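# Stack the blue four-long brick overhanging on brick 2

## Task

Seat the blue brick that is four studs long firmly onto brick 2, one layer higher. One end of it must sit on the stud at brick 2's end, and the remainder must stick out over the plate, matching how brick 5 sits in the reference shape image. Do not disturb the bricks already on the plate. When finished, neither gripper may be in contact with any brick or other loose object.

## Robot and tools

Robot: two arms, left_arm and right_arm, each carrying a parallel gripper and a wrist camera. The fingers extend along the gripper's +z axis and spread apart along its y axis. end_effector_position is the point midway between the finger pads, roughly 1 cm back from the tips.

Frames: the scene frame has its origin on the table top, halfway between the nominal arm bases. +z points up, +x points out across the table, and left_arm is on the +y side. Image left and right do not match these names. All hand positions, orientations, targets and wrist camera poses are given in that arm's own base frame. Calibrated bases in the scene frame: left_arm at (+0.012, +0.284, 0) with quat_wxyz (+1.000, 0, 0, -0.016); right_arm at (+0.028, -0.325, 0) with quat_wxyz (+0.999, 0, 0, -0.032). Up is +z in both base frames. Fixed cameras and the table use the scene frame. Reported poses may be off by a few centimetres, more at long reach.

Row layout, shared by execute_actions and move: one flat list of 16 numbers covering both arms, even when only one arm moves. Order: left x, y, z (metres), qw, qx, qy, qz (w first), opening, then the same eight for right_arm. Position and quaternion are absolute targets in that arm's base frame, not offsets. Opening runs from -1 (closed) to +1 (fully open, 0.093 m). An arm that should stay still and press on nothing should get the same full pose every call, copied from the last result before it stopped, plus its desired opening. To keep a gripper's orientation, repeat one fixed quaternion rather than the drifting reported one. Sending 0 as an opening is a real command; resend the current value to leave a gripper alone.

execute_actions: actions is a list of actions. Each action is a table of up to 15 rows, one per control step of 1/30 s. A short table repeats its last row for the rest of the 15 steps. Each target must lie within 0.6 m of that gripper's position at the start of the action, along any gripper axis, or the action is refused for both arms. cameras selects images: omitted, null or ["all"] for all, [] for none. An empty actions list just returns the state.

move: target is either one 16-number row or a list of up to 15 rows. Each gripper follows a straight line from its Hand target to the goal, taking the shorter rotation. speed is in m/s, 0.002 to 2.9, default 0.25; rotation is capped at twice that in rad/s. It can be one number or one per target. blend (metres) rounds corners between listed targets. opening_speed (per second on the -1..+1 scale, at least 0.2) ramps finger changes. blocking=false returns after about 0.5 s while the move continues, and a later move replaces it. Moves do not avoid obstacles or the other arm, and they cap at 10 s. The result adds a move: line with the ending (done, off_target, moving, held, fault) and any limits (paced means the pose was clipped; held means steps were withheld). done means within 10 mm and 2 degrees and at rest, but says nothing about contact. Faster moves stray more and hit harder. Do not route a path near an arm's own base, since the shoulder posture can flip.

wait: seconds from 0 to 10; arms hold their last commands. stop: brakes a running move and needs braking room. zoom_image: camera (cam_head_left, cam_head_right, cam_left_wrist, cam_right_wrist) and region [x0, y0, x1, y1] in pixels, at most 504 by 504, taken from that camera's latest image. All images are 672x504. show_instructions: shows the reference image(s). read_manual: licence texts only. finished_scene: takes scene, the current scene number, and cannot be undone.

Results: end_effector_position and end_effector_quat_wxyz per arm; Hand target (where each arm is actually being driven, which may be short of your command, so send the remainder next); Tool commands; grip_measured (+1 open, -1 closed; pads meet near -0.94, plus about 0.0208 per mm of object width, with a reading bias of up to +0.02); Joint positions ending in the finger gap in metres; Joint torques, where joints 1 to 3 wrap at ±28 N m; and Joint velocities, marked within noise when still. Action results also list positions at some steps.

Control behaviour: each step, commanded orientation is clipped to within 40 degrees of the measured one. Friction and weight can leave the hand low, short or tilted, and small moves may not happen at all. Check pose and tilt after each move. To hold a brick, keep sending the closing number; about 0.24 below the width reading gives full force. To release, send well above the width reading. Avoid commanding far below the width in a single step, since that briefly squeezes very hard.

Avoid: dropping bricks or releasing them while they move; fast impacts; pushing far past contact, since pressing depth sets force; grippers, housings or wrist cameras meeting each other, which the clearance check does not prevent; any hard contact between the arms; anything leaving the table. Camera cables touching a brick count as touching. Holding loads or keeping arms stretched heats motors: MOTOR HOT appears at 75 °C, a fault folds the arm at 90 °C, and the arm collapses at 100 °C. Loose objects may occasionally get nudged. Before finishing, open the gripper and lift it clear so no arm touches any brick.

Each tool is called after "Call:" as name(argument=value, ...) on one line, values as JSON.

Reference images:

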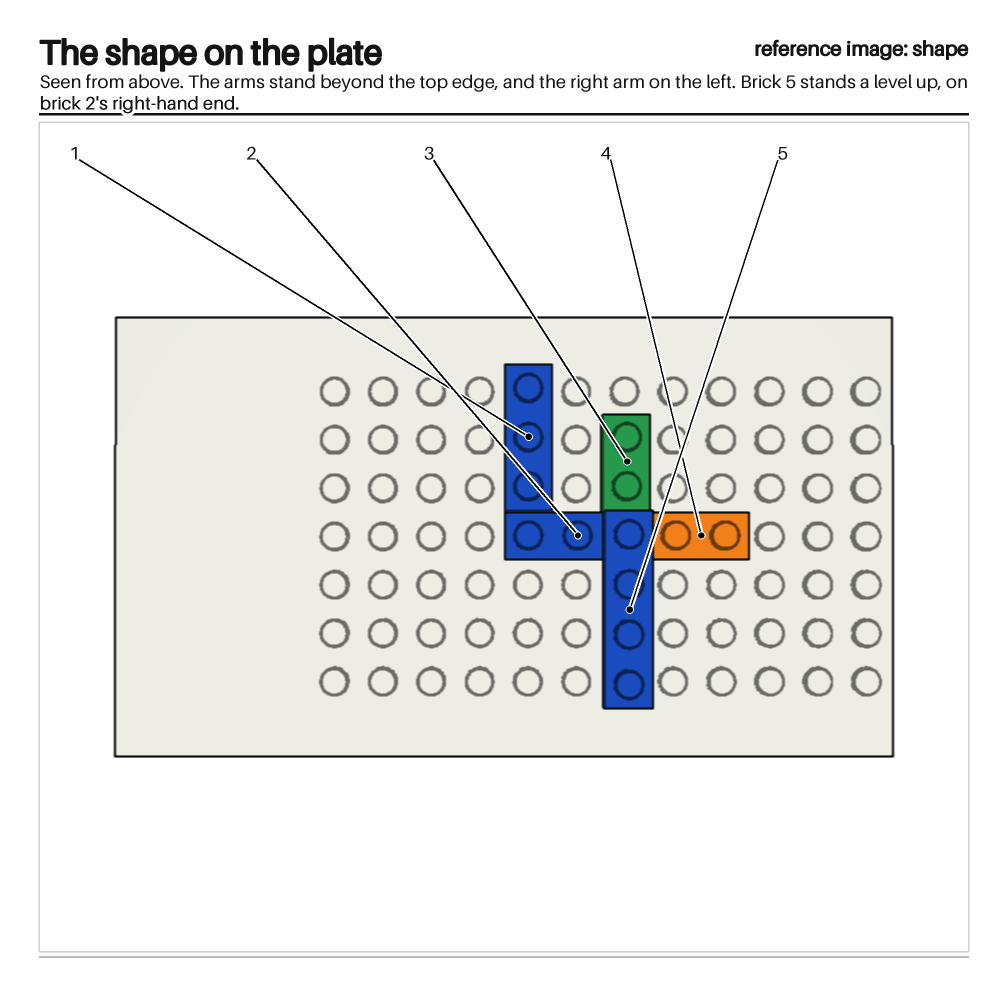

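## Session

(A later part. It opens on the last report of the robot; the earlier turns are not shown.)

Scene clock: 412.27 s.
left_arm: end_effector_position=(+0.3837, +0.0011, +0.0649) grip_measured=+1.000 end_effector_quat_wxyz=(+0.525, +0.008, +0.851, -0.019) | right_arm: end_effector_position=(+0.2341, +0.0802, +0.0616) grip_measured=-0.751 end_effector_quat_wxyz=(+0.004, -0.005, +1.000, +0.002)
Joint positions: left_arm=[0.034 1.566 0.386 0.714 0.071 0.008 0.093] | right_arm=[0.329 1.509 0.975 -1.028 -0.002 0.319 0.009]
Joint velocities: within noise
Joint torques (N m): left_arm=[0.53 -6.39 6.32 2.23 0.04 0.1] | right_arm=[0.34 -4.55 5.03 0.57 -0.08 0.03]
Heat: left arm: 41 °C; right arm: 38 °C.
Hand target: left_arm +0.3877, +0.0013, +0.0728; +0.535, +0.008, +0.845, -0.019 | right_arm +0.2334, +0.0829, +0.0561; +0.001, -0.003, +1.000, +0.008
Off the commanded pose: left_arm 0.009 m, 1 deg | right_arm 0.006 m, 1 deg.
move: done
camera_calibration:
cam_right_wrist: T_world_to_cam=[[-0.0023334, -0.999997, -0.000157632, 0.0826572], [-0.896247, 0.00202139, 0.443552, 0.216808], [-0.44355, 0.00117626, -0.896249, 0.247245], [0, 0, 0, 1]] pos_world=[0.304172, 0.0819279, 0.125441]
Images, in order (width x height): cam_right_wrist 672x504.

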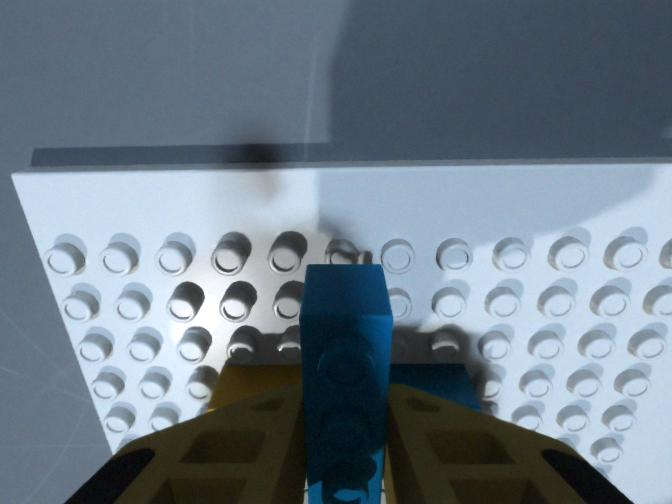

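Call:
move(target=[0.3878,0.0013,0.0729,0.535,0.008,0.845,-0.019,1.0,0.2334,0.083,0.046,0.0,-0.003,1.0,0.008,-0.88], speed=0.05, cameras=["cam_right_wrist","cam_head_left"])

Call:
zoom_image(camera="cam_head_left", region=[350, 240, 470, 330])

Scene clock: 424.17 s.
left_arm: end_effector_position=(+0.3837, +0.0011, +0.0649) grip_measured=+1.000 end_effector_quat_wxyz=(+0.525, +0.008, +0.851, -0.019) | right_arm: end_effector_position=(+0.2325, +0.0797, +0.0537) grip_measured=-0.751 end_effector_quat_wxyz=(+0.001, -0.005, +1.000, +0.001)
Joint positions: left_arm=[0.034 1.566 0.386 0.714 0.071 0.008 0.093] | right_arm=[0.329 1.519 0.952 -1.001 -0.002 0.319 0.009]
Joint velocities: within noise
Joint torques (N m): left_arm=[0.53 -6.39 6.31 2.23 0.04 0.1] | right_arm=[0.28 -4.12 4.52 0.73 -0.11 0.03]
Heat: left arm: 41 °C; right arm: 38 °C.
Hand target: left_arm +0.3877, +0.0013, +0.0728; +0.535, +0.008, +0.845, -0.019 | right_arm +0.2331, +0.0828, +0.0462; +0.000, -0.003, +1.000, +0.008
Off the commanded pose: left_arm 0.009 m, 1 deg | right_arm 0.008 m, 1 deg.
move: done
camera_calibration:
cam_right_wrist: T_world_to_cam=[[-0.00237851, -0.999995, 0.00187137, 0.082037], [-0.893146, 0.00296603, 0.449757, 0.217657], [-0.44976, -0.000601655, -0.893149, 0.240807], [0, 0, 0, 1]] pos_world=[0.3029, 0.0815359, 0.117031]
Images, in order (width x height): cam_head_left 672x504, cam_right_wrist 672x504.

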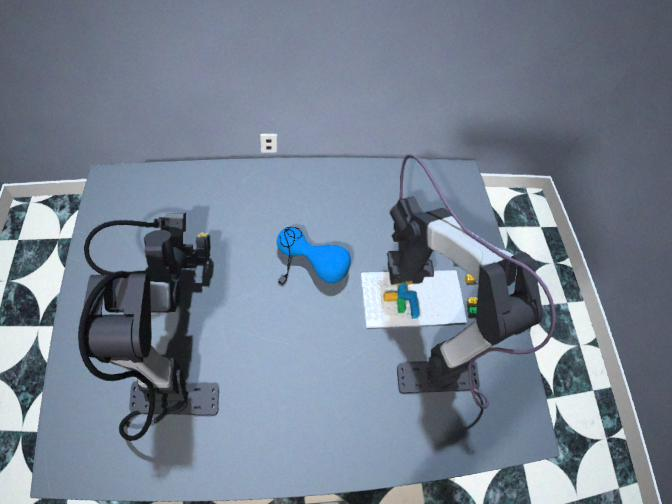

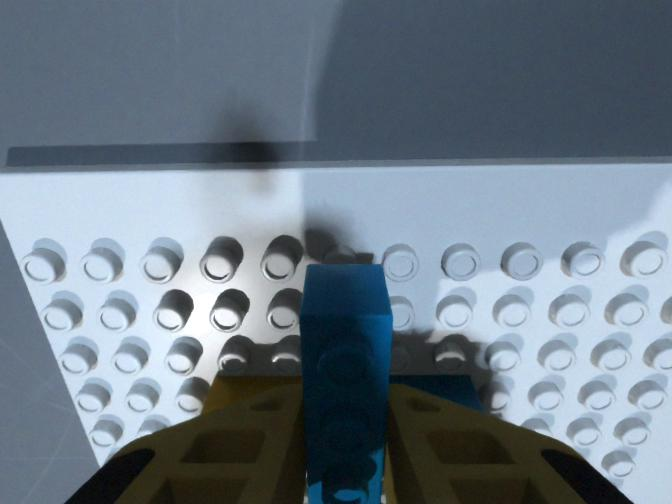

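Scaled by 4.200 from the camera's 672x504 image, which has a finer 960x720 frame.

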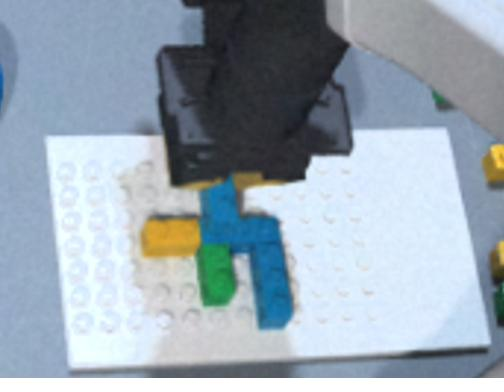

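Call:
move(target=[0.3878,0.0013,0.0729,0.535,0.008,0.845,-0.019,1.0,0.2340,0.083,0.034,0.002,-0.003,1.0,0.008,-0.88], speed=0.05, cameras=["cam_right_wrist"])

Call:
zoom_image(camera="cam_right_wrist", region=[190, 250, 490, 450])

Scene clock: 436.70 s.
left_arm: end_effector_position=(+0.3837, +0.0011, +0.0649) grip_measured=+1.000 end_effector_quat_wxyz=(+0.525, +0.008, +0.851, -0.019) | right_arm: end_effector_position=(+0.2338, +0.0801, +0.0494) grip_measured=-0.752 end_effector_quat_wxyz=(+0.006, -0.005, +1.000, +0.003)
Joint positions: left_arm=[0.034 1.566 0.386 0.714 0.071 0.008 0.093] | right_arm=[0.329 1.519 0.934 -0.972 -0.002 0.319 0.009]
Joint velocities: within noise
Joint torques (N m): left_arm=[0.51 -6.39 6.32 2.23 0.04 0.1] | right_arm=[0.28 -2.69 2.76 1.01 -0.08 0.05]
Heat: left arm: 41 °C; right arm: 37 °C.
Hand target: left_arm +0.3877, +0.0013, +0.0728; +0.535, +0.008, +0.845, -0.019 | right_arm +0.2331, +0.0826, +0.0349; +0.001, -0.003, +1.000, +0.008
Off the commanded pose: left_arm 0.009 m, 1 deg | right_arm 0.016 m, 1 deg.
move: off_target (right_arm)
camera_calibration:
cam_right_wrist: T_world_to_cam=[[-0.00231655, -0.999995, -0.00204564, 0.0826554], [-0.898107, 0.00118089, 0.439776, 0.222593], [-0.439772, 0.00285597, -0.898105, 0.235239], [0, 0, 0, 1]] pos_world=[0.303555, 0.0817203, 0.113547]
Images, in order (width x height): cam_right_wrist 672x504.

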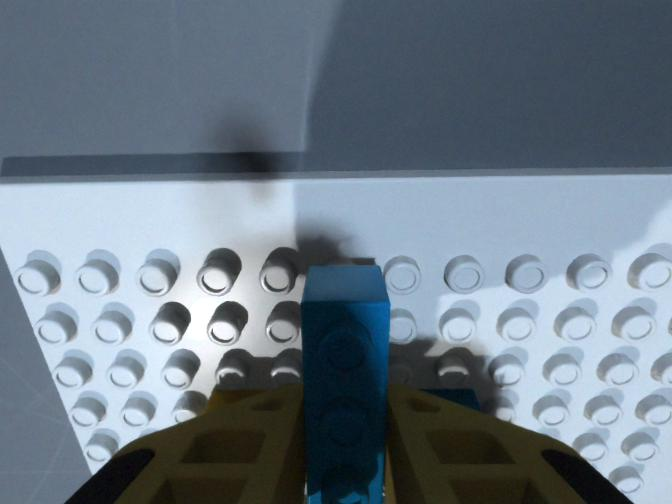

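Scaled by 1.680 from the camera's 672x504 image, which has a finer 960x720 frame.

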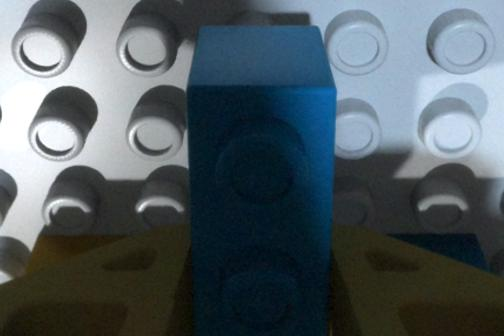

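Call:
move(target=[0.3878,0.0013,0.0729,0.535,0.008,0.845,-0.019,1.0,0.2335,0.083,0.057,0.003,-0.003,1.0,0.008,-0.88], speed=0.05, cameras=["cam_right_wrist","cam_head_right"])

Call:
zoom_image(camera="cam_right_wrist", region=[190, 250, 490, 450])

Call:
zoom_image(camera="cam_head_right", region=[350, 240, 470, 330])

Scene clock: 473.20 s.
left_arm: end_effector_position=(+0.3837, +0.0011, +0.0649) grip_measured=+1.000 end_effector_quat_wxyz=(+0.525, +0.008, +0.851, -0.019) | right_arm: end_effector_position=(+0.2309, +0.0792, +0.0504) grip_measured=-0.752 end_effector_quat_wxyz=(-0.001, -0.005, +1.000, +0.001)
Joint positions: left_arm=[0.034 1.566 0.386 0.714 0.071 0.008 0.093] | right_arm=[0.329 1.519 0.938 -0.99 -0.003 0.319 0.009]
Joint velocities: within noise
Joint torques (N m): left_arm=[0.53 -6.39 6.31 2.23 0.04 0.1] | right_arm=[0.55 -6.09 8.34 0.23 -0.11 0.06]
Heat: left arm: 41 °C; right arm: 36 °C.
Hand target: left_arm +0.3877, +0.0013, +0.0728; +0.535, +0.008, +0.845, -0.019 | right_arm +0.2334, +0.0829, +0.0569; +0.003, -0.003, +1.000, +0.008
Off the commanded pose: left_arm 0.009 m, 1 deg | right_arm 0.008 m, 1 deg.
move: done
camera_calibration:
cam_right_wrist: T_world_to_cam=[[-0.00233461, -0.999995, 0.00219034, 0.0814921], [-0.892097, 0.00307238, 0.451833, 0.217431], [-0.451837, -0.000899138, -0.8921, 0.237584], [0, 0, 0, 1]] pos_world=[0.301509, 0.0810372, 0.113527]
Images, in order (width x height): cam_head_right 672x504, cam_right_wrist 672x504.

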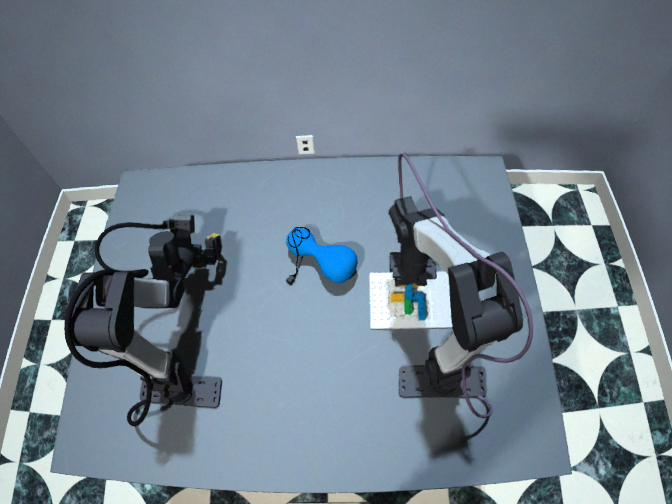

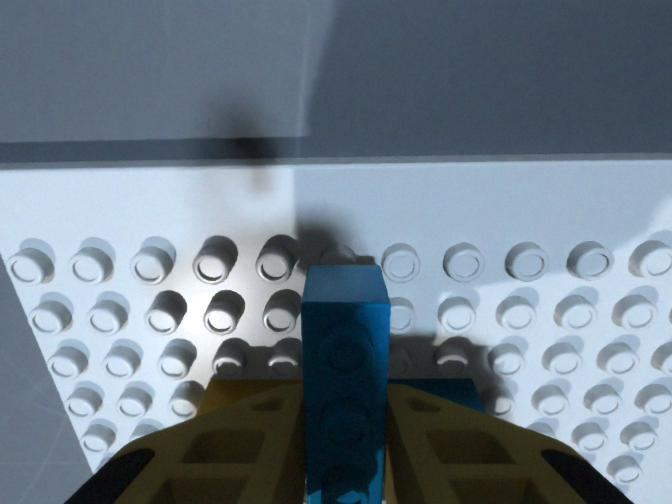

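Scaled by 1.680 from the camera's 672x504 image, which has a finer 960x720 frame.

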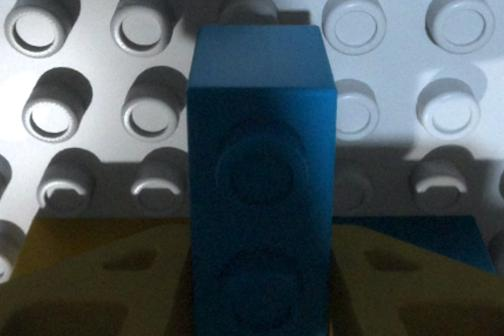

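Scaled by 4.200 from the camera's 672x504 image, which has a finer 960x720 frame.

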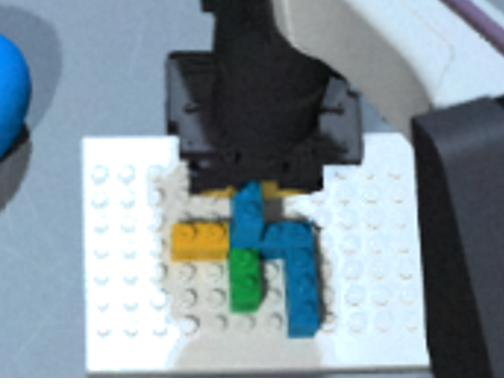

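Call:
move(target=[0.3878,0.0013,0.0729,0.535,0.008,0.845,-0.019,1.0,0.2345,0.083,0.061,0.003,-0.003,1.0,0.008,-0.88], speed=0.05, cameras=["cam_right_wrist"])

Call:
zoom_image(camera="cam_right_wrist", region=[190, 250, 490, 450])

Scene clock: 482.50 s.
left_arm: end_effector_position=(+0.3837, +0.0011, +0.0649) grip_measured=+1.000 end_effector_quat_wxyz=(+0.525, +0.008, +0.851, -0.019) | right_arm: end_effector_position=(+0.2294, +0.0788, +0.0528) grip_measured=-0.752 end_effector_quat_wxyz=(-0.005, -0.005, +1.000, +0.000)
Joint positions: left_arm=[0.034 1.566 0.386 0.714 0.071 0.008 0.093] | right_arm=[0.329 1.519 0.948 -1.009 -0.004 0.319 0.009]
Joint velocities: within noise
Joint torques (N m): left_arm=[0.53 -6.41 6.32 2.23 0.04 0.1] | right_arm=[0.36 -6.24 8.95 0.23 -0.1 0.11]
Heat: left arm: 41 °C; right arm: 38 °C.
Hand target: left_arm +0.3877, +0.0013, +0.0728; +0.535, +0.008, +0.845, -0.019 | right_arm +0.2343, +0.0830, +0.0608; +0.003, -0.003, +1.000, +0.008
Off the commanded pose: left_arm 0.009 m, 1 deg | right_arm 0.011 m, 1 deg.
move: off_target (right_arm)
camera_calibration:
cam_right_wrist: T_world_to_cam=[[-0.0022927, -0.999987, 0.0045376, 0.0810116], [-0.887895, 0.00412315, 0.460028, 0.213561], [-0.460041, -0.00297421, -0.887893, 0.240936], [0, 0, 0, 1]] pos_world=[0.300646, 0.0808466, 0.115314]
Images, in order (width x height): cam_right_wrist 672x504.

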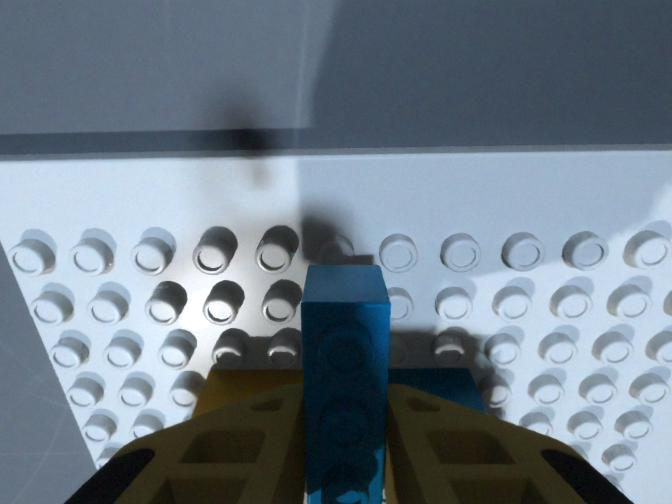

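Scaled by 1.680 from the camera's 672x504 image, which has a finer 960x720 frame.

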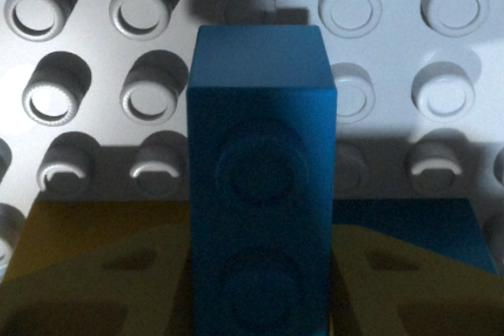

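Call:
move(target=[[0.3878,0.0013,0.0729,0.535,0.008,0.845,-0.019,1.0,0.2345,0.083,0.10,0.003,-0.003,1.0,0.008,-0.88],[0.3878,0.0013,0.0729,0.535,0.008,0.845,-0.019,1.0,0.345,0.083,0.08,0.065,-0.003,0.998,0.005,-0.88]], speed=0.12, blend=0.02, cameras=["cam_right_wrist","cam_head_right"])

Call:
zoom_image(camera="cam_head_right", region=[350, 240, 470, 330])

Scene clock: 501.70 s.
left_arm: end_effector_position=(+0.3837, +0.0011, +0.0649) grip_measured=+1.000 end_effector_quat_wxyz=(+0.525, +0.008, +0.851, -0.019) | right_arm: end_effector_position=(+0.3312, +0.0830, +0.0764) grip_measured=-0.752 end_effector_quat_wxyz=(+0.047, -0.002, +0.999, +0.007)
Joint positions: left_arm=[0.034 1.566 0.386 0.714 0.071 0.008 0.093] | right_arm=[0.251 1.771 1.313 -1.019 0.01 0.247 0.009]
Joint velocities: within noise
Joint torques (N m): left_arm=[0.51 -6.39 6.32 2.23 0.04 0.1] | right_arm=[-0.03 -6.95 9.32 0.79 0.17 -0.08]
Heat: left arm: 41 °C; right arm: 40 °C.
Hand target: left_arm +0.3877, +0.0013, +0.0728; +0.535, +0.008, +0.845, -0.019 | right_arm +0.3446, +0.0830, +0.0802; +0.065, -0.003, +0.998, +0.005
Off the commanded pose: left_arm 0.009 m, 1 deg | right_arm 0.014 m, 2 deg.
move: off_target (right_arm); blend cut to 0.0195 m at target 1
camera_calibration:
cam_right_wrist: T_world_to_cam=[[-0.00835785, -0.999922, -0.00932602, 0.0884447], [-0.930654, 0.00436647, 0.365873, 0.314334], [-0.365804, 0.0117372, -0.930618, 0.27952], [0, 0, 0, 1]] pos_world=[0.395525, 0.0837845, 0.145945]
Images, in order (width x height): cam_head_right 672x504, cam_right_wrist 672x504.

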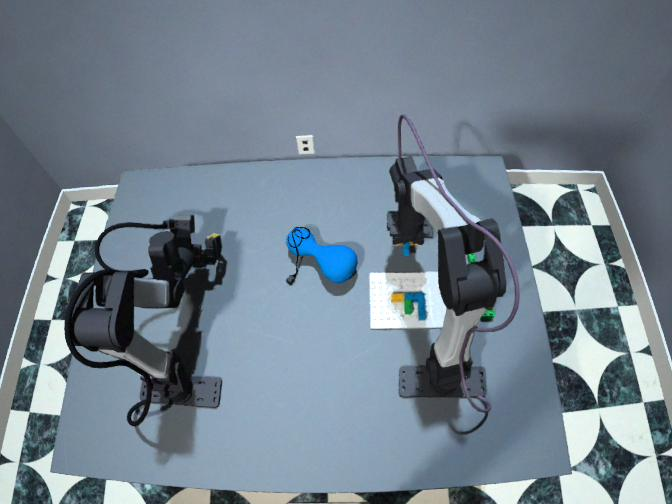

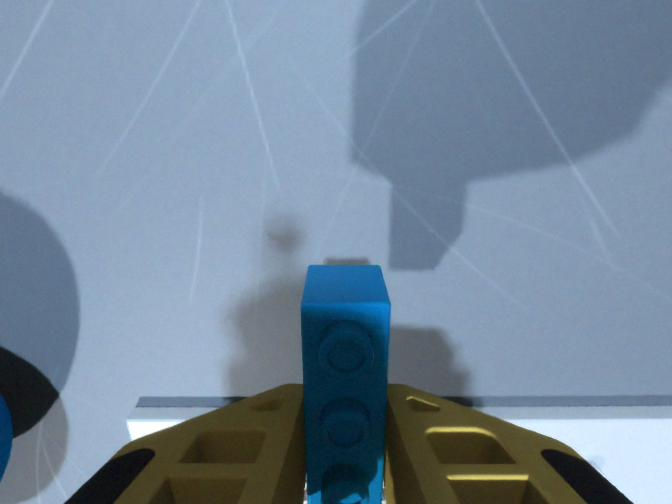

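Scaled by 4.200 from the camera's 672x504 image, which has a finer 960x720 frame.

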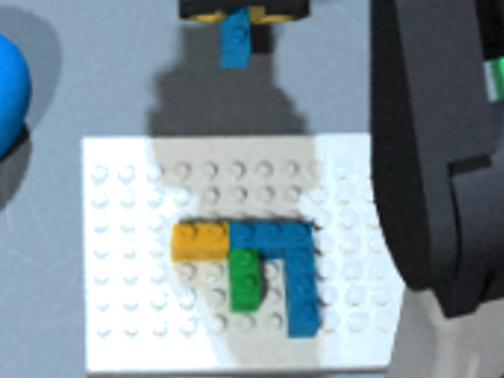

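Call:
move(target=[0.3878,0.0013,0.0729,0.535,0.008,0.845,-0.019,1.0,0.343,0.083,0.028,0.073,-0.003,0.997,0.005,-0.88], speed=0.08, cameras=["cam_right_wrist","cam_head_right"])

Call:
zoom_image(camera="cam_head_right", region=[350, 200, 470, 290])

Scene clock: 513.20 s.
left_arm: end_effector_position=(+0.3837, +0.0011, +0.0649) grip_measured=+1.000 end_effector_quat_wxyz=(+0.525, +0.008, +0.851, -0.019) | right_arm: end_effector_position=(+0.3420, +0.0851, +0.0349) grip_measured=-0.752 end_effector_quat_wxyz=(+0.073, -0.002, +0.997, +0.011)
Joint positions: left_arm=[0.034 1.566 0.386 0.714 0.071 0.008 0.093] | right_arm=[0.251 1.813 1.186 -0.797 0.014 0.247 0.009]
Joint velocities: within noise
Joint torques (N m): left_arm=[0.53 -6.39 6.31 2.23 0.04 0.1] | right_arm=[0.27 -7.35 5.29 0.88 0.11 -0.07]
Heat: left arm: 41 °C; right arm: 41 °C.
Hand target: left_arm +0.3877, +0.0013, +0.0728; +0.535, +0.008, +0.845, -0.019 | right_arm +0.3428, +0.0830, +0.0282; +0.073, -0.003, +0.997, +0.005
Off the commanded pose: left_arm 0.009 m, 1 deg | right_arm 0.007 m, 1 deg.
move: done
camera_calibration:
cam_right_wrist: T_world_to_cam=[[-0.00773231, -0.999792, -0.0188905, 0.090276], [-0.948526, 0.00135202, 0.316696, 0.347662], [-0.316605, 0.020367, -0.948339, 0.227863], [0, 0, 0, 1]] pos_world=[0.402607, 0.0851463, 0.107694]
Images, in order (width x height): cam_head_right 672x504, cam_right_wrist 672x504.

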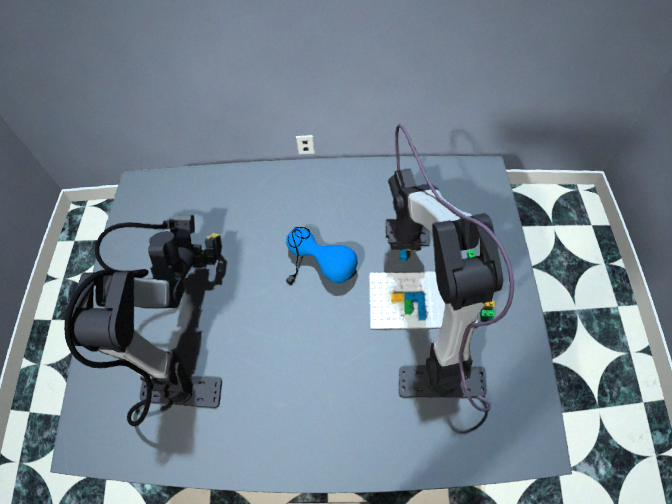

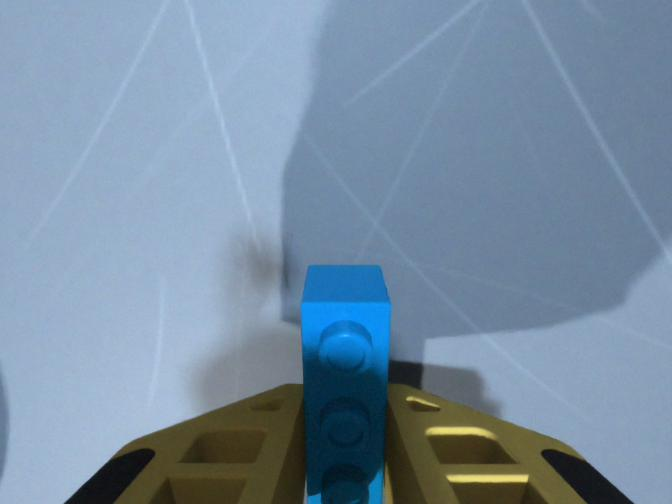

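Scaled by 4.200 from the camera's 672x504 image, which has a finer 960x720 frame.

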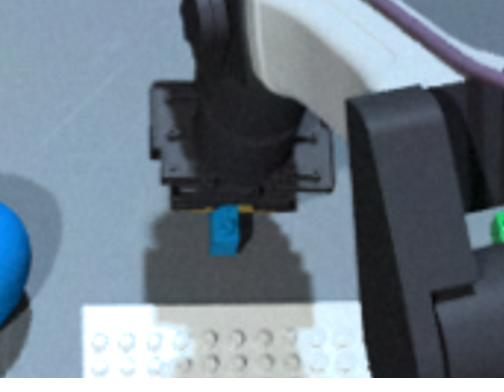

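Call:
move(target=[0.3878,0.0013,0.0729,0.535,0.008,0.845,-0.019,1.0,0.343,0.083,0.017,0.073,-0.003,0.997,0.005,-0.88], speed=0.05, cameras=["cam_right_wrist"])

Scene clock: 520.03 s.
left_arm: end_effector_position=(+0.3837, +0.0011, +0.0649) grip_measured=+1.000 end_effector_quat_wxyz=(+0.525, +0.008, +0.851, -0.019) | right_arm: end_effector_position=(+0.3426, +0.0851, +0.0245) grip_measured=-0.752 end_effector_quat_wxyz=(+0.074, -0.002, +0.997, +0.011)
Joint positions: left_arm=[0.034 1.566 0.386 0.714 0.071 0.008 0.093] | right_arm=[0.251 1.83 1.162 -0.755 0.015 0.247 0.009]
Joint velocities: within noise
Joint torques (N m): left_arm=[0.51 -6.39 6.32 2.23 0.04 0.1] | right_arm=[0.03 -7.27 5.05 0.82 0.15 -0.09]
Heat: left arm: 41 °C; right arm: 40 °C.
Hand target: left_arm +0.3877, +0.0013, +0.0728; +0.535, +0.008, +0.845, -0.019 | right_arm +0.3427, +0.0829, +0.0171; +0.073, -0.003, +0.997, +0.005
Off the commanded pose: left_arm 0.009 m, 1 deg | right_arm 0.008 m, 1 deg.
move: done
camera_calibration:
cam_right_wrist: T_world_to_cam=[[-0.00770239, -0.999792, -0.0189017, 0.0900743], [-0.949026, 0.00135232, 0.315196, 0.351739], [-0.315105, 0.0203659, -0.948838, 0.217697], [0, 0, 0, 1]] pos_world=[0.4031, 0.0851463, 0.0973953]
Images, in order (width x height): cam_right_wrist 672x504.

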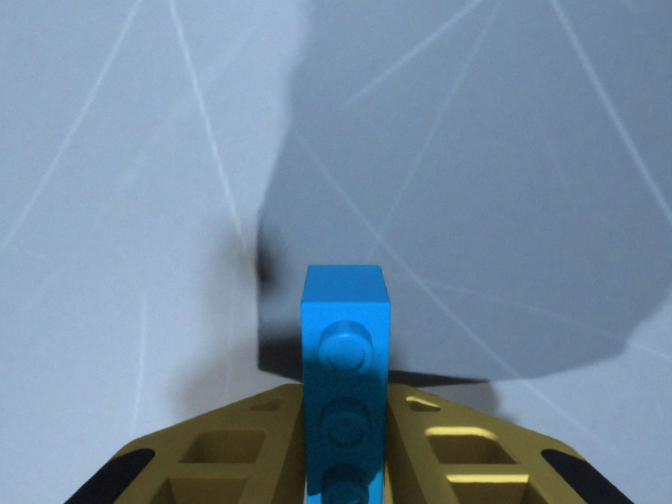

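Call:
move(target=[0.3878,0.0013,0.0729,0.535,0.008,0.845,-0.019,1.0,0.343,0.083,0.009,0.073,-0.003,0.997,0.005,-0.88], speed=0.04, cameras=["cam_right_wrist"])

Scene clock: 525.50 s.
left_arm: end_effector_position=(+0.3837, +0.0011, +0.0649) grip_measured=+1.000 end_effector_quat_wxyz=(+0.525, +0.008, +0.851, -0.019) | right_arm: end_effector_position=(+0.3437, +0.0854, +0.0234) grip_measured=-0.752 end_effector_quat_wxyz=(+0.077, -0.001, +0.997, +0.012)
Joint positions: left_arm=[0.034 1.566 0.386 0.714 0.071 0.008 0.093] | right_arm=[0.251 1.83 1.157 -0.742 0.015 0.247 0.009]
Joint velocities: within noise
Joint torques (N m): left_arm=[0.51 -6.41 6.31 2.23 0.04 0.1] | right_arm=[0.32 -6.05 3.95 1.06 0.1 -0.02]
Heat: left arm: 41 °C; right arm: 40 °C.
Hand target: left_arm +0.3877, +0.0013, +0.0728; +0.535, +0.008, +0.845, -0.019 | right_arm +0.3424, +0.0829, +0.0095; +0.073, -0.003, +0.997, +0.005
Off the commanded pose: left_arm 0.009 m, 1 deg | right_arm 0.015 m, 1 deg.
move: off_target (right_arm)
camera_calibration:
cam_right_wrist: T_world_to_cam=[[-0.00757741, -0.999756, -0.0207298, 0.0903835], [-0.951232, 0.00081344, 0.308475, 0.354054], [-0.308383, 0.0220563, -0.951006, 0.214661], [0, 0, 0, 1]] pos_world=[0.40367, 0.0853388, 0.0968011]
Images, in order (width x height): cam_right_wrist 672x504.

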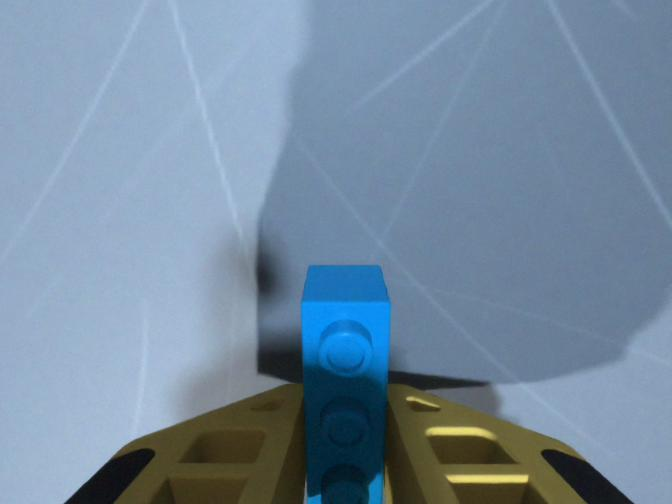

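Call:
move(target=[[0.3878,0.0013,0.0729,0.535,0.008,0.845,-0.019,1.0,0.343,0.083,0.014,0.073,-0.003,0.997,0.005,-0.88],[0.3878,0.0013,0.0729,0.535,0.008,0.845,-0.019,1.0,0.343,0.083,0.014,0.073,-0.003,0.997,0.005,-0.43],[0.3878,0.0013,0.0729,0.535,0.008,0.845,-0.019,1.0,0.345,0.083,0.06,0.06,-0.003,0.998,0.005,-0.43],[0.3878,0.0013,0.0729,0.535,0.008,0.845,-0.019,1.0,0.315,0.083,0.065,0.002,-0.003,1.0,0.005,-0.43]], speed=0.1, opening_speed=0.6, cameras=["cam_right_wrist"])

Scene clock: 537.23 s.
left_arm: end_effector_position=(+0.3837, +0.0011, +0.0649) grip_measured=+1.000 end_effector_quat_wxyz=(+0.525, +0.008, +0.851, -0.019) | right_arm: end_effector_position=(+0.3066, +0.0778, +0.0464) grip_measured=-0.432 end_effector_quat_wxyz=(-0.023, -0.002, +1.000, -0.008)
Joint positions: left_arm=[0.034 1.566 0.386 0.714 0.071 0.008 0.093] | right_arm=[0.251 1.834 1.271 -1.056 0.004 0.246 0.024]
Joint velocities: within noise
Joint torques (N m): left_arm=[0.51 -6.41 6.31 2.23 0.04 0.1] | right_arm=[0.31 -11.67 9.11 0.19 -0.12 -0.03]
Heat: left arm: 41 °C; right arm: 39 °C.
Hand target: left_arm +0.3877, +0.0013, +0.0728; +0.535, +0.008, +0.845, -0.019 | right_arm +0.3146, +0.0828, +0.0648; +0.002, -0.003, +1.000, +0.005
Off the commanded pose: left_arm 0.009 m, 1 deg | right_arm 0.021 m, 3 deg.
move: off_target (right_arm)
camera_calibration:
cam_right_wrist: T_world_to_cam=[[-0.00620449, -0.999764, 0.0208185, 0.0806281], [-0.871372, 0.015619, 0.490374, 0.27761], [-0.490583, -0.0150982, -0.871263, 0.280246], [0, 0, 0, 1]] pos_world=[0.379886, 0.0805043, 0.106357]
Images, in order (width x height): cam_right_wrist 672x504.

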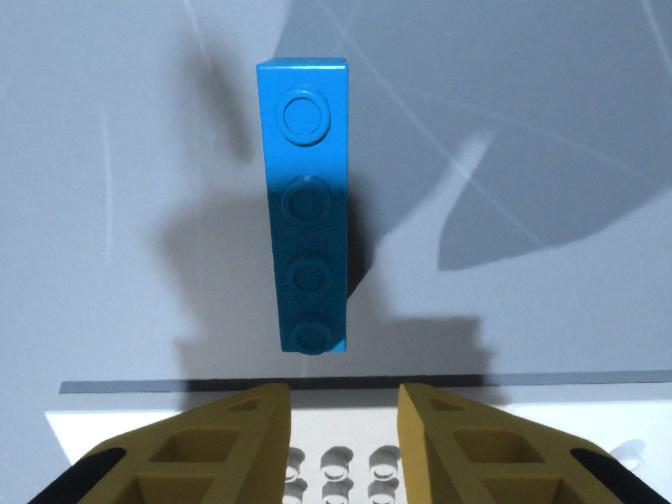

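Call:
move(target=[0.3878,0.0013,0.0729,0.535,0.008,0.845,-0.019,1.0,0.323,0.088,0.047,0.002,-0.002,1.0,0.006,-0.43], speed=0.08, cameras=["cam_right_wrist"])

Scene clock: 551.73 s.
left_arm: end_effector_position=(+0.3837, +0.0011, +0.0649) grip_measured=+1.000 end_effector_quat_wxyz=(+0.525, +0.008, +0.851, -0.019) | right_arm: end_effector_position=(+0.3119, +0.0813, +0.0466) grip_measured=-0.432 end_effector_quat_wxyz=(-0.010, -0.004, +1.000, -0.004)
Joint positions: left_arm=[0.034 1.566 0.386 0.714 0.071 0.008 0.093] | right_arm=[0.256 1.832 1.271 -1.031 0.002 0.248 0.024]
Joint velocities: within noise
Joint torques (N m): left_arm=[0.51 -6.39 6.31 2.23 0.04 0.1] | right_arm=[0.4 -6.75 8.7 0.54 -0.07 0.03]
Heat: left arm: 41 °C; right arm: 41 °C.
Hand target: left_arm +0.3877, +0.0013, +0.0728; +0.535, +0.008, +0.845, -0.019 | right_arm +0.3227, +0.0879, +0.0473; +0.002, -0.002, +1.000, +0.006
Off the commanded pose: left_arm 0.009 m, 1 deg | right_arm 0.013 m, 2 deg.
move: off_target (right_arm)
camera_calibration:
cam_right_wrist: T_world_to_cam=[[-0.00402869, -0.999918, 0.012165, 0.0838958], [-0.882998, 0.00926694, 0.469285, 0.287199], [-0.469359, -0.00885109, -0.882963, 0.27645], [0, 0, 0, 1]] pos_world=[0.383689, 0.0836743, 0.108296]
Images, in order (width x height): cam_right_wrist 672x504.

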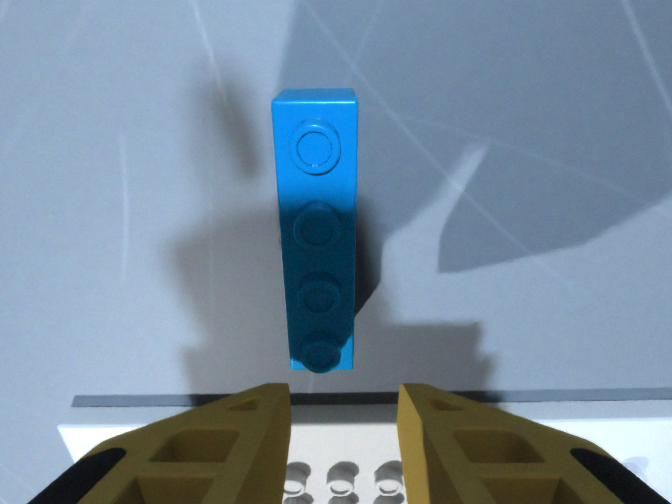

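Call:
move(target=[0.3878,0.0013,0.0729,0.535,0.008,0.845,-0.019,1.0,0.326,0.0925,0.035,0.002,-0.002,1.0,0.006,-0.43], speed=0.08, cameras=["cam_right_wrist"])

Scene clock: 563.43 s.
left_arm: end_effector_position=(+0.3837, +0.0011, +0.0649) grip_measured=+1.000 end_effector_quat_wxyz=(+0.525, +0.008, +0.851, -0.019) | right_arm: end_effector_position=(+0.3183, +0.0866, +0.0366) grip_measured=-0.432 end_effector_quat_wxyz=(-0.006, -0.004, +1.000, -0.002)
Joint positions: left_arm=[0.034 1.566 0.386 0.714 0.071 0.008 0.093] | right_arm=[0.266 1.864 1.271 -0.991 0.001 0.258 0.024]
Joint velocities: within noise
Joint torques (N m): left_arm=[0.51 -6.41 6.31 2.23 0.04 0.1] | right_arm=[0.5 -7.25 7.53 0.5 -0.03 0.1]
Heat: left arm: 41 °C; right arm: 39 °C.
Hand target: left_arm +0.3877, +0.0013, +0.0728; +0.535, +0.008, +0.845, -0.019 | right_arm +0.3259, +0.0924, +0.0353; +0.002, -0.002, +1.000, +0.006
Off the commanded pose: left_arm 0.009 m, 1 deg | right_arm 0.010 m, 1 deg.
move: done
camera_calibration:
cam_right_wrist: T_world_to_cam=[[-0.00379936, -0.999946, 0.00962862, 0.0893881], [-0.886956, 0.00781667, 0.461788, 0.299237], [-0.461839, -0.00678566, -0.886938, 0.268287], [0, 0, 0, 1]] pos_world=[0.389655, 0.0888648, 0.0989094]
Images, in order (width x height): cam_right_wrist 672x504.

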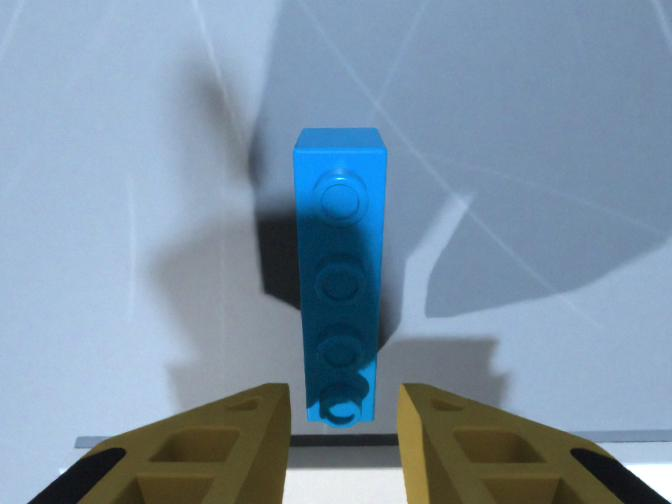

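Call:
move(target=[0.3878,0.0013,0.0729,0.535,0.008,0.845,-0.019,1.0,0.325,0.0915,0.019,0.002,-0.002,1.0,0.006,-0.43], speed=0.06, cameras=["cam_right_wrist"])

Scene clock: 572.87 s.
left_arm: end_effector_position=(+0.3837, +0.0011, +0.0649) grip_measured=+1.000 end_effector_quat_wxyz=(+0.525, +0.008, +0.851, -0.019) | right_arm: end_effector_position=(+0.3260, +0.0887, +0.0268) grip_measured=-0.432 end_effector_quat_wxyz=(+0.006, -0.004, +1.000, +0.001)
Joint positions: left_arm=[0.034 1.566 0.386 0.714 0.071 0.008 0.093] | right_arm=[0.266 1.884 1.255 -0.93 0.001 0.259 0.024]
Joint velocities: within noise
Joint torques (N m): left_arm=[0.51 -6.41 6.32 2.23 0.04 0.1] | right_arm=[0.27 -7.42 4.74 0.62 -0.05 0.01]
Heat: left arm: 41 °C; right arm: 39 °C.
Hand target: left_arm +0.3877, +0.0013, +0.0728; +0.535, +0.008, +0.845, -0.019 | right_arm +0.3249, +0.0914, +0.0192; +0.002, -0.002, +1.000, +0.006
Off the commanded pose: left_arm 0.009 m, 1 deg | right_arm 0.008 m, 1 deg.
move: done
camera_calibration:
cam_right_wrist: T_world_to_cam=[[-0.00430752, -0.999987, 0.00272056, 0.091893], [-0.898226, 0.00506489, 0.439505, 0.315047], [-0.439513, -0.000550505, -0.898236, 0.25568], [0, 0, 0, 1]] pos_world=[0.395754, 0.0904369, 0.0909463]
Images, in order (width x height): cam_right_wrist 672x504.

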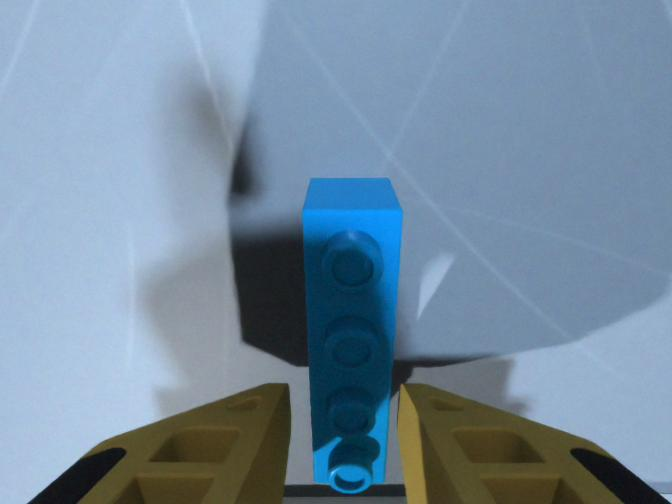

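Call:
move(target=[0.3878,0.0013,0.0729,0.535,0.008,0.845,-0.019,1.0,0.317,0.0870,0.018,0.0,-0.002,1.0,0.006,-0.43], speed=0.06, cameras=["cam_right_wrist"])

Scene clock: 580.53 s.
left_arm: end_effector_position=(+0.3837, +0.0011, +0.0649) grip_measured=+1.000 end_effector_quat_wxyz=(+0.525, +0.008, +0.851, -0.019) | right_arm: end_effector_position=(+0.3155, +0.0859, +0.0179) grip_measured=-0.432 end_effector_quat_wxyz=(-0.008, -0.004, +1.000, -0.003)
Joint positions: left_arm=[0.034 1.566 0.386 0.714 0.071 0.008 0.093] | right_arm=[0.266 1.884 1.217 -0.92 0.001 0.259 0.024]
Joint velocities: within noise
Joint torques (N m): left_arm=[0.51 -6.39 6.31 2.23 0.04 0.1] | right_arm=[-0.23 -9.65 4.81 0.59 -0.09 -0.01]
Heat: left arm: 41 °C; right arm: 39 °C.
Hand target: left_arm +0.3877, +0.0013, +0.0728; +0.535, +0.008, +0.845, -0.019 | right_arm +0.3171, +0.0870, +0.0181; +0.000, -0.002, +1.000, +0.006
Off the commanded pose: left_arm 0.009 m, 1 deg | right_arm 0.002 m, 1 deg.
move: done
camera_calibration:
cam_right_wrist: T_world_to_cam=[[-0.00408571, -0.99994, 0.0101302, 0.088932], [-0.885566, 0.00832354, 0.46444, 0.304882], [-0.464496, -0.00707342, -0.885547, 0.251263], [0, 0, 0, 1]] pos_world=[0.387067, 0.0881663, 0.0800049]
Images, in order (width x height): cam_right_wrist 672x504.

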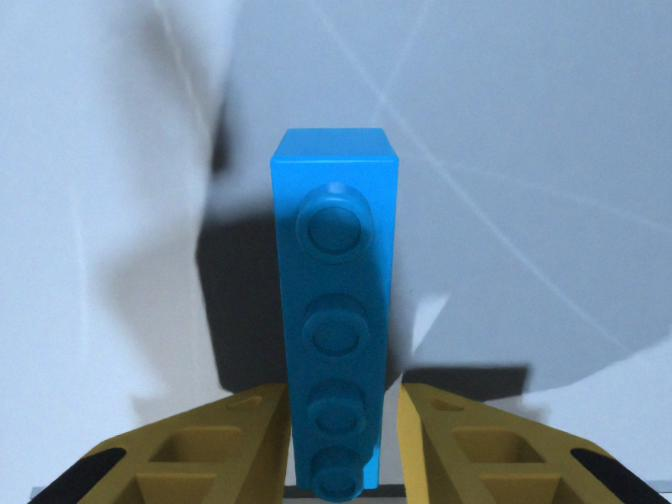

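Call:
move(target=[0.3878,0.0013,0.0729,0.535,0.008,0.845,-0.019,1.0,0.322,0.0905,0.029,0.004,-0.002,1.0,0.006,-0.43], speed=0.06, cameras=["cam_right_wrist"])

Scene clock: 588.60 s.
left_arm: end_effector_position=(+0.3837, +0.0011, +0.0649) grip_measured=+1.000 end_effector_quat_wxyz=(+0.525, +0.008, +0.851, -0.019) | right_arm: end_effector_position=(+0.3149, +0.0857, +0.0179) grip_measured=-0.432 end_effector_quat_wxyz=(-0.009, -0.004, +1.000, -0.003)
Joint positions: left_arm=[0.034 1.566 0.386 0.714 0.071 0.008 0.093] | right_arm=[0.266 1.884 1.217 -0.923 0.001 0.259 0.024]
Joint velocities: within noise
Joint torques (N m): left_arm=[0.53 -6.41 6.31 2.23 0.04 0.1] | right_arm=[0.36 -10.24 8.54 0.24 -0.09 0.08]
Heat: left arm: 41 °C; right arm: 40 °C.
Hand target: left_arm +0.3877, +0.0013, +0.0728; +0.535, +0.008, +0.845, -0.019 | right_arm +0.3218, +0.0903, +0.0290; +0.004, -0.002, +1.000, +0.006
Off the commanded pose: left_arm 0.009 m, 1 deg | right_arm 0.014 m, 2 deg.
move: off_target (right_arm)
camera_calibration:
cam_right_wrist: T_world_to_cam=[[-0.00406103, -0.999933, 0.0108117, 0.0886702], [-0.884358, 0.00863811, 0.466729, 0.303868], [-0.466791, -0.007666, -0.884334, 0.251696], [0, 0, 0, 1]] pos_world=[0.386577, 0.087969, 0.0798009]
Images, in order (width x height): cam_right_wrist 672x504.

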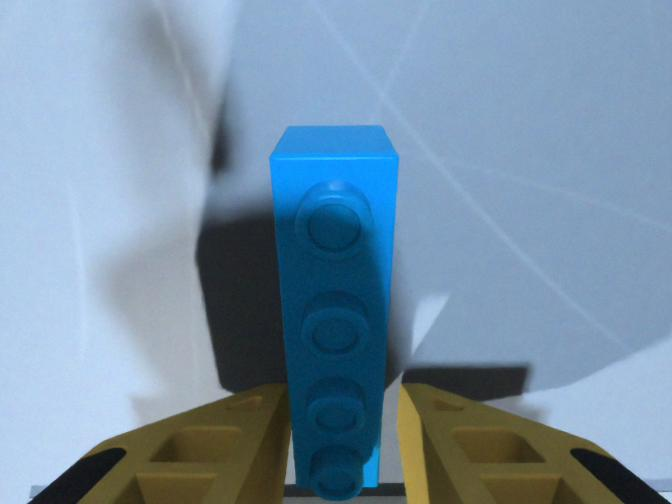

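Call:
move(target=[0.3878,0.0013,0.0729,0.535,0.008,0.845,-0.019,1.0,0.325,0.0925,0.035,0.004,-0.002,1.0,0.006,-0.43], speed=0.06, cameras=["cam_right_wrist"])

Scene clock: 595.90 s.
left_arm: end_effector_position=(+0.3837, +0.0011, +0.0649) grip_measured=+1.000 end_effector_quat_wxyz=(+0.525, +0.008, +0.851, -0.019) | right_arm: end_effector_position=(+0.3196, +0.0870, +0.0255) grip_measured=-0.432 end_effector_quat_wxyz=(-0.006, -0.003, +1.000, -0.002)
Joint positions: left_arm=[0.034 1.566 0.386 0.714 0.071 0.008 0.093] | right_arm=[0.266 1.884 1.25 -0.949 0.001 0.26 0.024]
Joint velocities: within noise
Joint torques (N m): left_arm=[0.53 -6.39 6.31 2.23 0.04 0.1] | right_arm=[0.57 -9.87 8.51 0.26 -0.07 0.05]
Heat: left arm: 41 °C; right arm: 40 °C.
Hand target: left_arm +0.3877, +0.0013, +0.0728; +0.535, +0.008, +0.845, -0.019 | right_arm +0.3249, +0.0924, +0.0350; +0.004, -0.002, +1.000, +0.006
Off the commanded pose: left_arm 0.009 m, 1 deg | right_arm 0.012 m, 1 deg.
move: off_target (right_arm)
camera_calibration:
cam_right_wrist: T_world_to_cam=[[-0.00527731, -0.999944, 0.00912164, 0.0903174], [-0.887253, 0.00888968, 0.461198, 0.305495], [-0.461253, -0.00565932, -0.887251, 0.258696], [0, 0, 0, 1]] pos_world=[0.390853, 0.0890606, 0.0878105]
Images, in order (width x height): cam_right_wrist 672x504.

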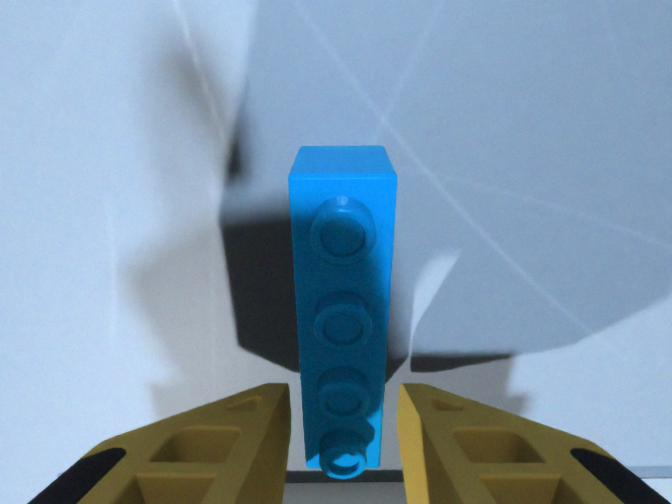

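Call:
move(target=[[0.3878,0.0013,0.0729,0.535,0.008,0.845,-0.019,1.0,0.325,0.0925,0.035,0.004,-0.002,1.0,0.006,-0.88],[0.3878,0.0013,0.0729,0.535,0.008,0.845,-0.019,1.0,0.325,0.0925,0.075,0.004,-0.002,1.0,0.006,-0.88]], speed=0.1, opening_speed=0.5, cameras=["cam_right_wrist"])

Scene clock: 605.37 s.
left_arm: end_effector_position=(+0.3837, +0.0011, +0.0649) grip_measured=+1.000 end_effector_quat_wxyz=(+0.525, +0.008, +0.851, -0.019) | right_arm: end_effector_position=(+0.3206, +0.0873, +0.0602) grip_measured=-0.752 end_effector_quat_wxyz=(-0.013, -0.003, +1.000, -0.004)
Joint positions: left_arm=[0.034 1.566 0.386 0.714 0.071 0.008 0.093] | right_arm=[0.266 1.858 1.361 -1.1 0.001 0.26 0.009]
Joint velocities: within noise
Joint torques (N m): left_arm=[0.53 -6.39 6.31 2.23 0.04 0.1] | right_arm=[0.49 -11.44 8.51 0.22 -0.09 0.05]
Heat: left arm: 41 °C; right arm: 41 °C.
Hand target: left_arm +0.3877, +0.0013, +0.0728; +0.535, +0.008, +0.845, -0.019 | right_arm +0.3248, +0.0923, +0.0749; +0.004, -0.002, +1.000, +0.006
Off the commanded pose: left_arm 0.009 m, 1 deg | right_arm 0.016 m, 2 deg.
move: off_target (right_arm)
camera_calibration:
cam_right_wrist: T_world_to_cam=[[-0.00553599, -0.999902, 0.0128617, 0.0901754], [-0.880877, 0.010964, 0.473218, 0.287447], [-0.473313, -0.00870983, -0.880851, 0.293891], [0, 0, 0, 1]] pos_world=[0.392807, 0.0895747, 0.121689]
Images, in order (width x height): cam_right_wrist 672x504.

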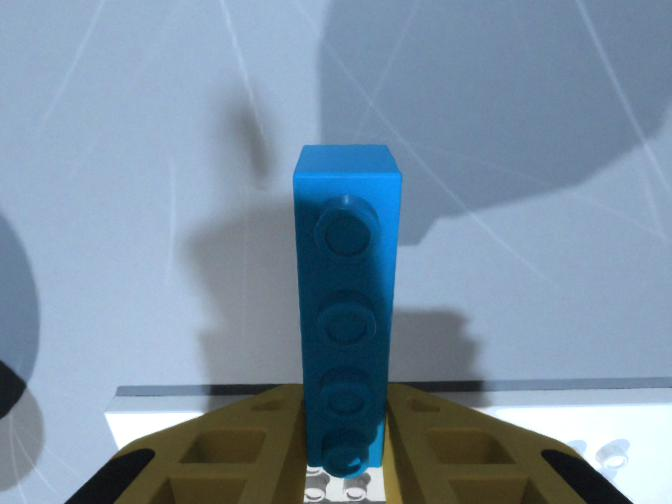

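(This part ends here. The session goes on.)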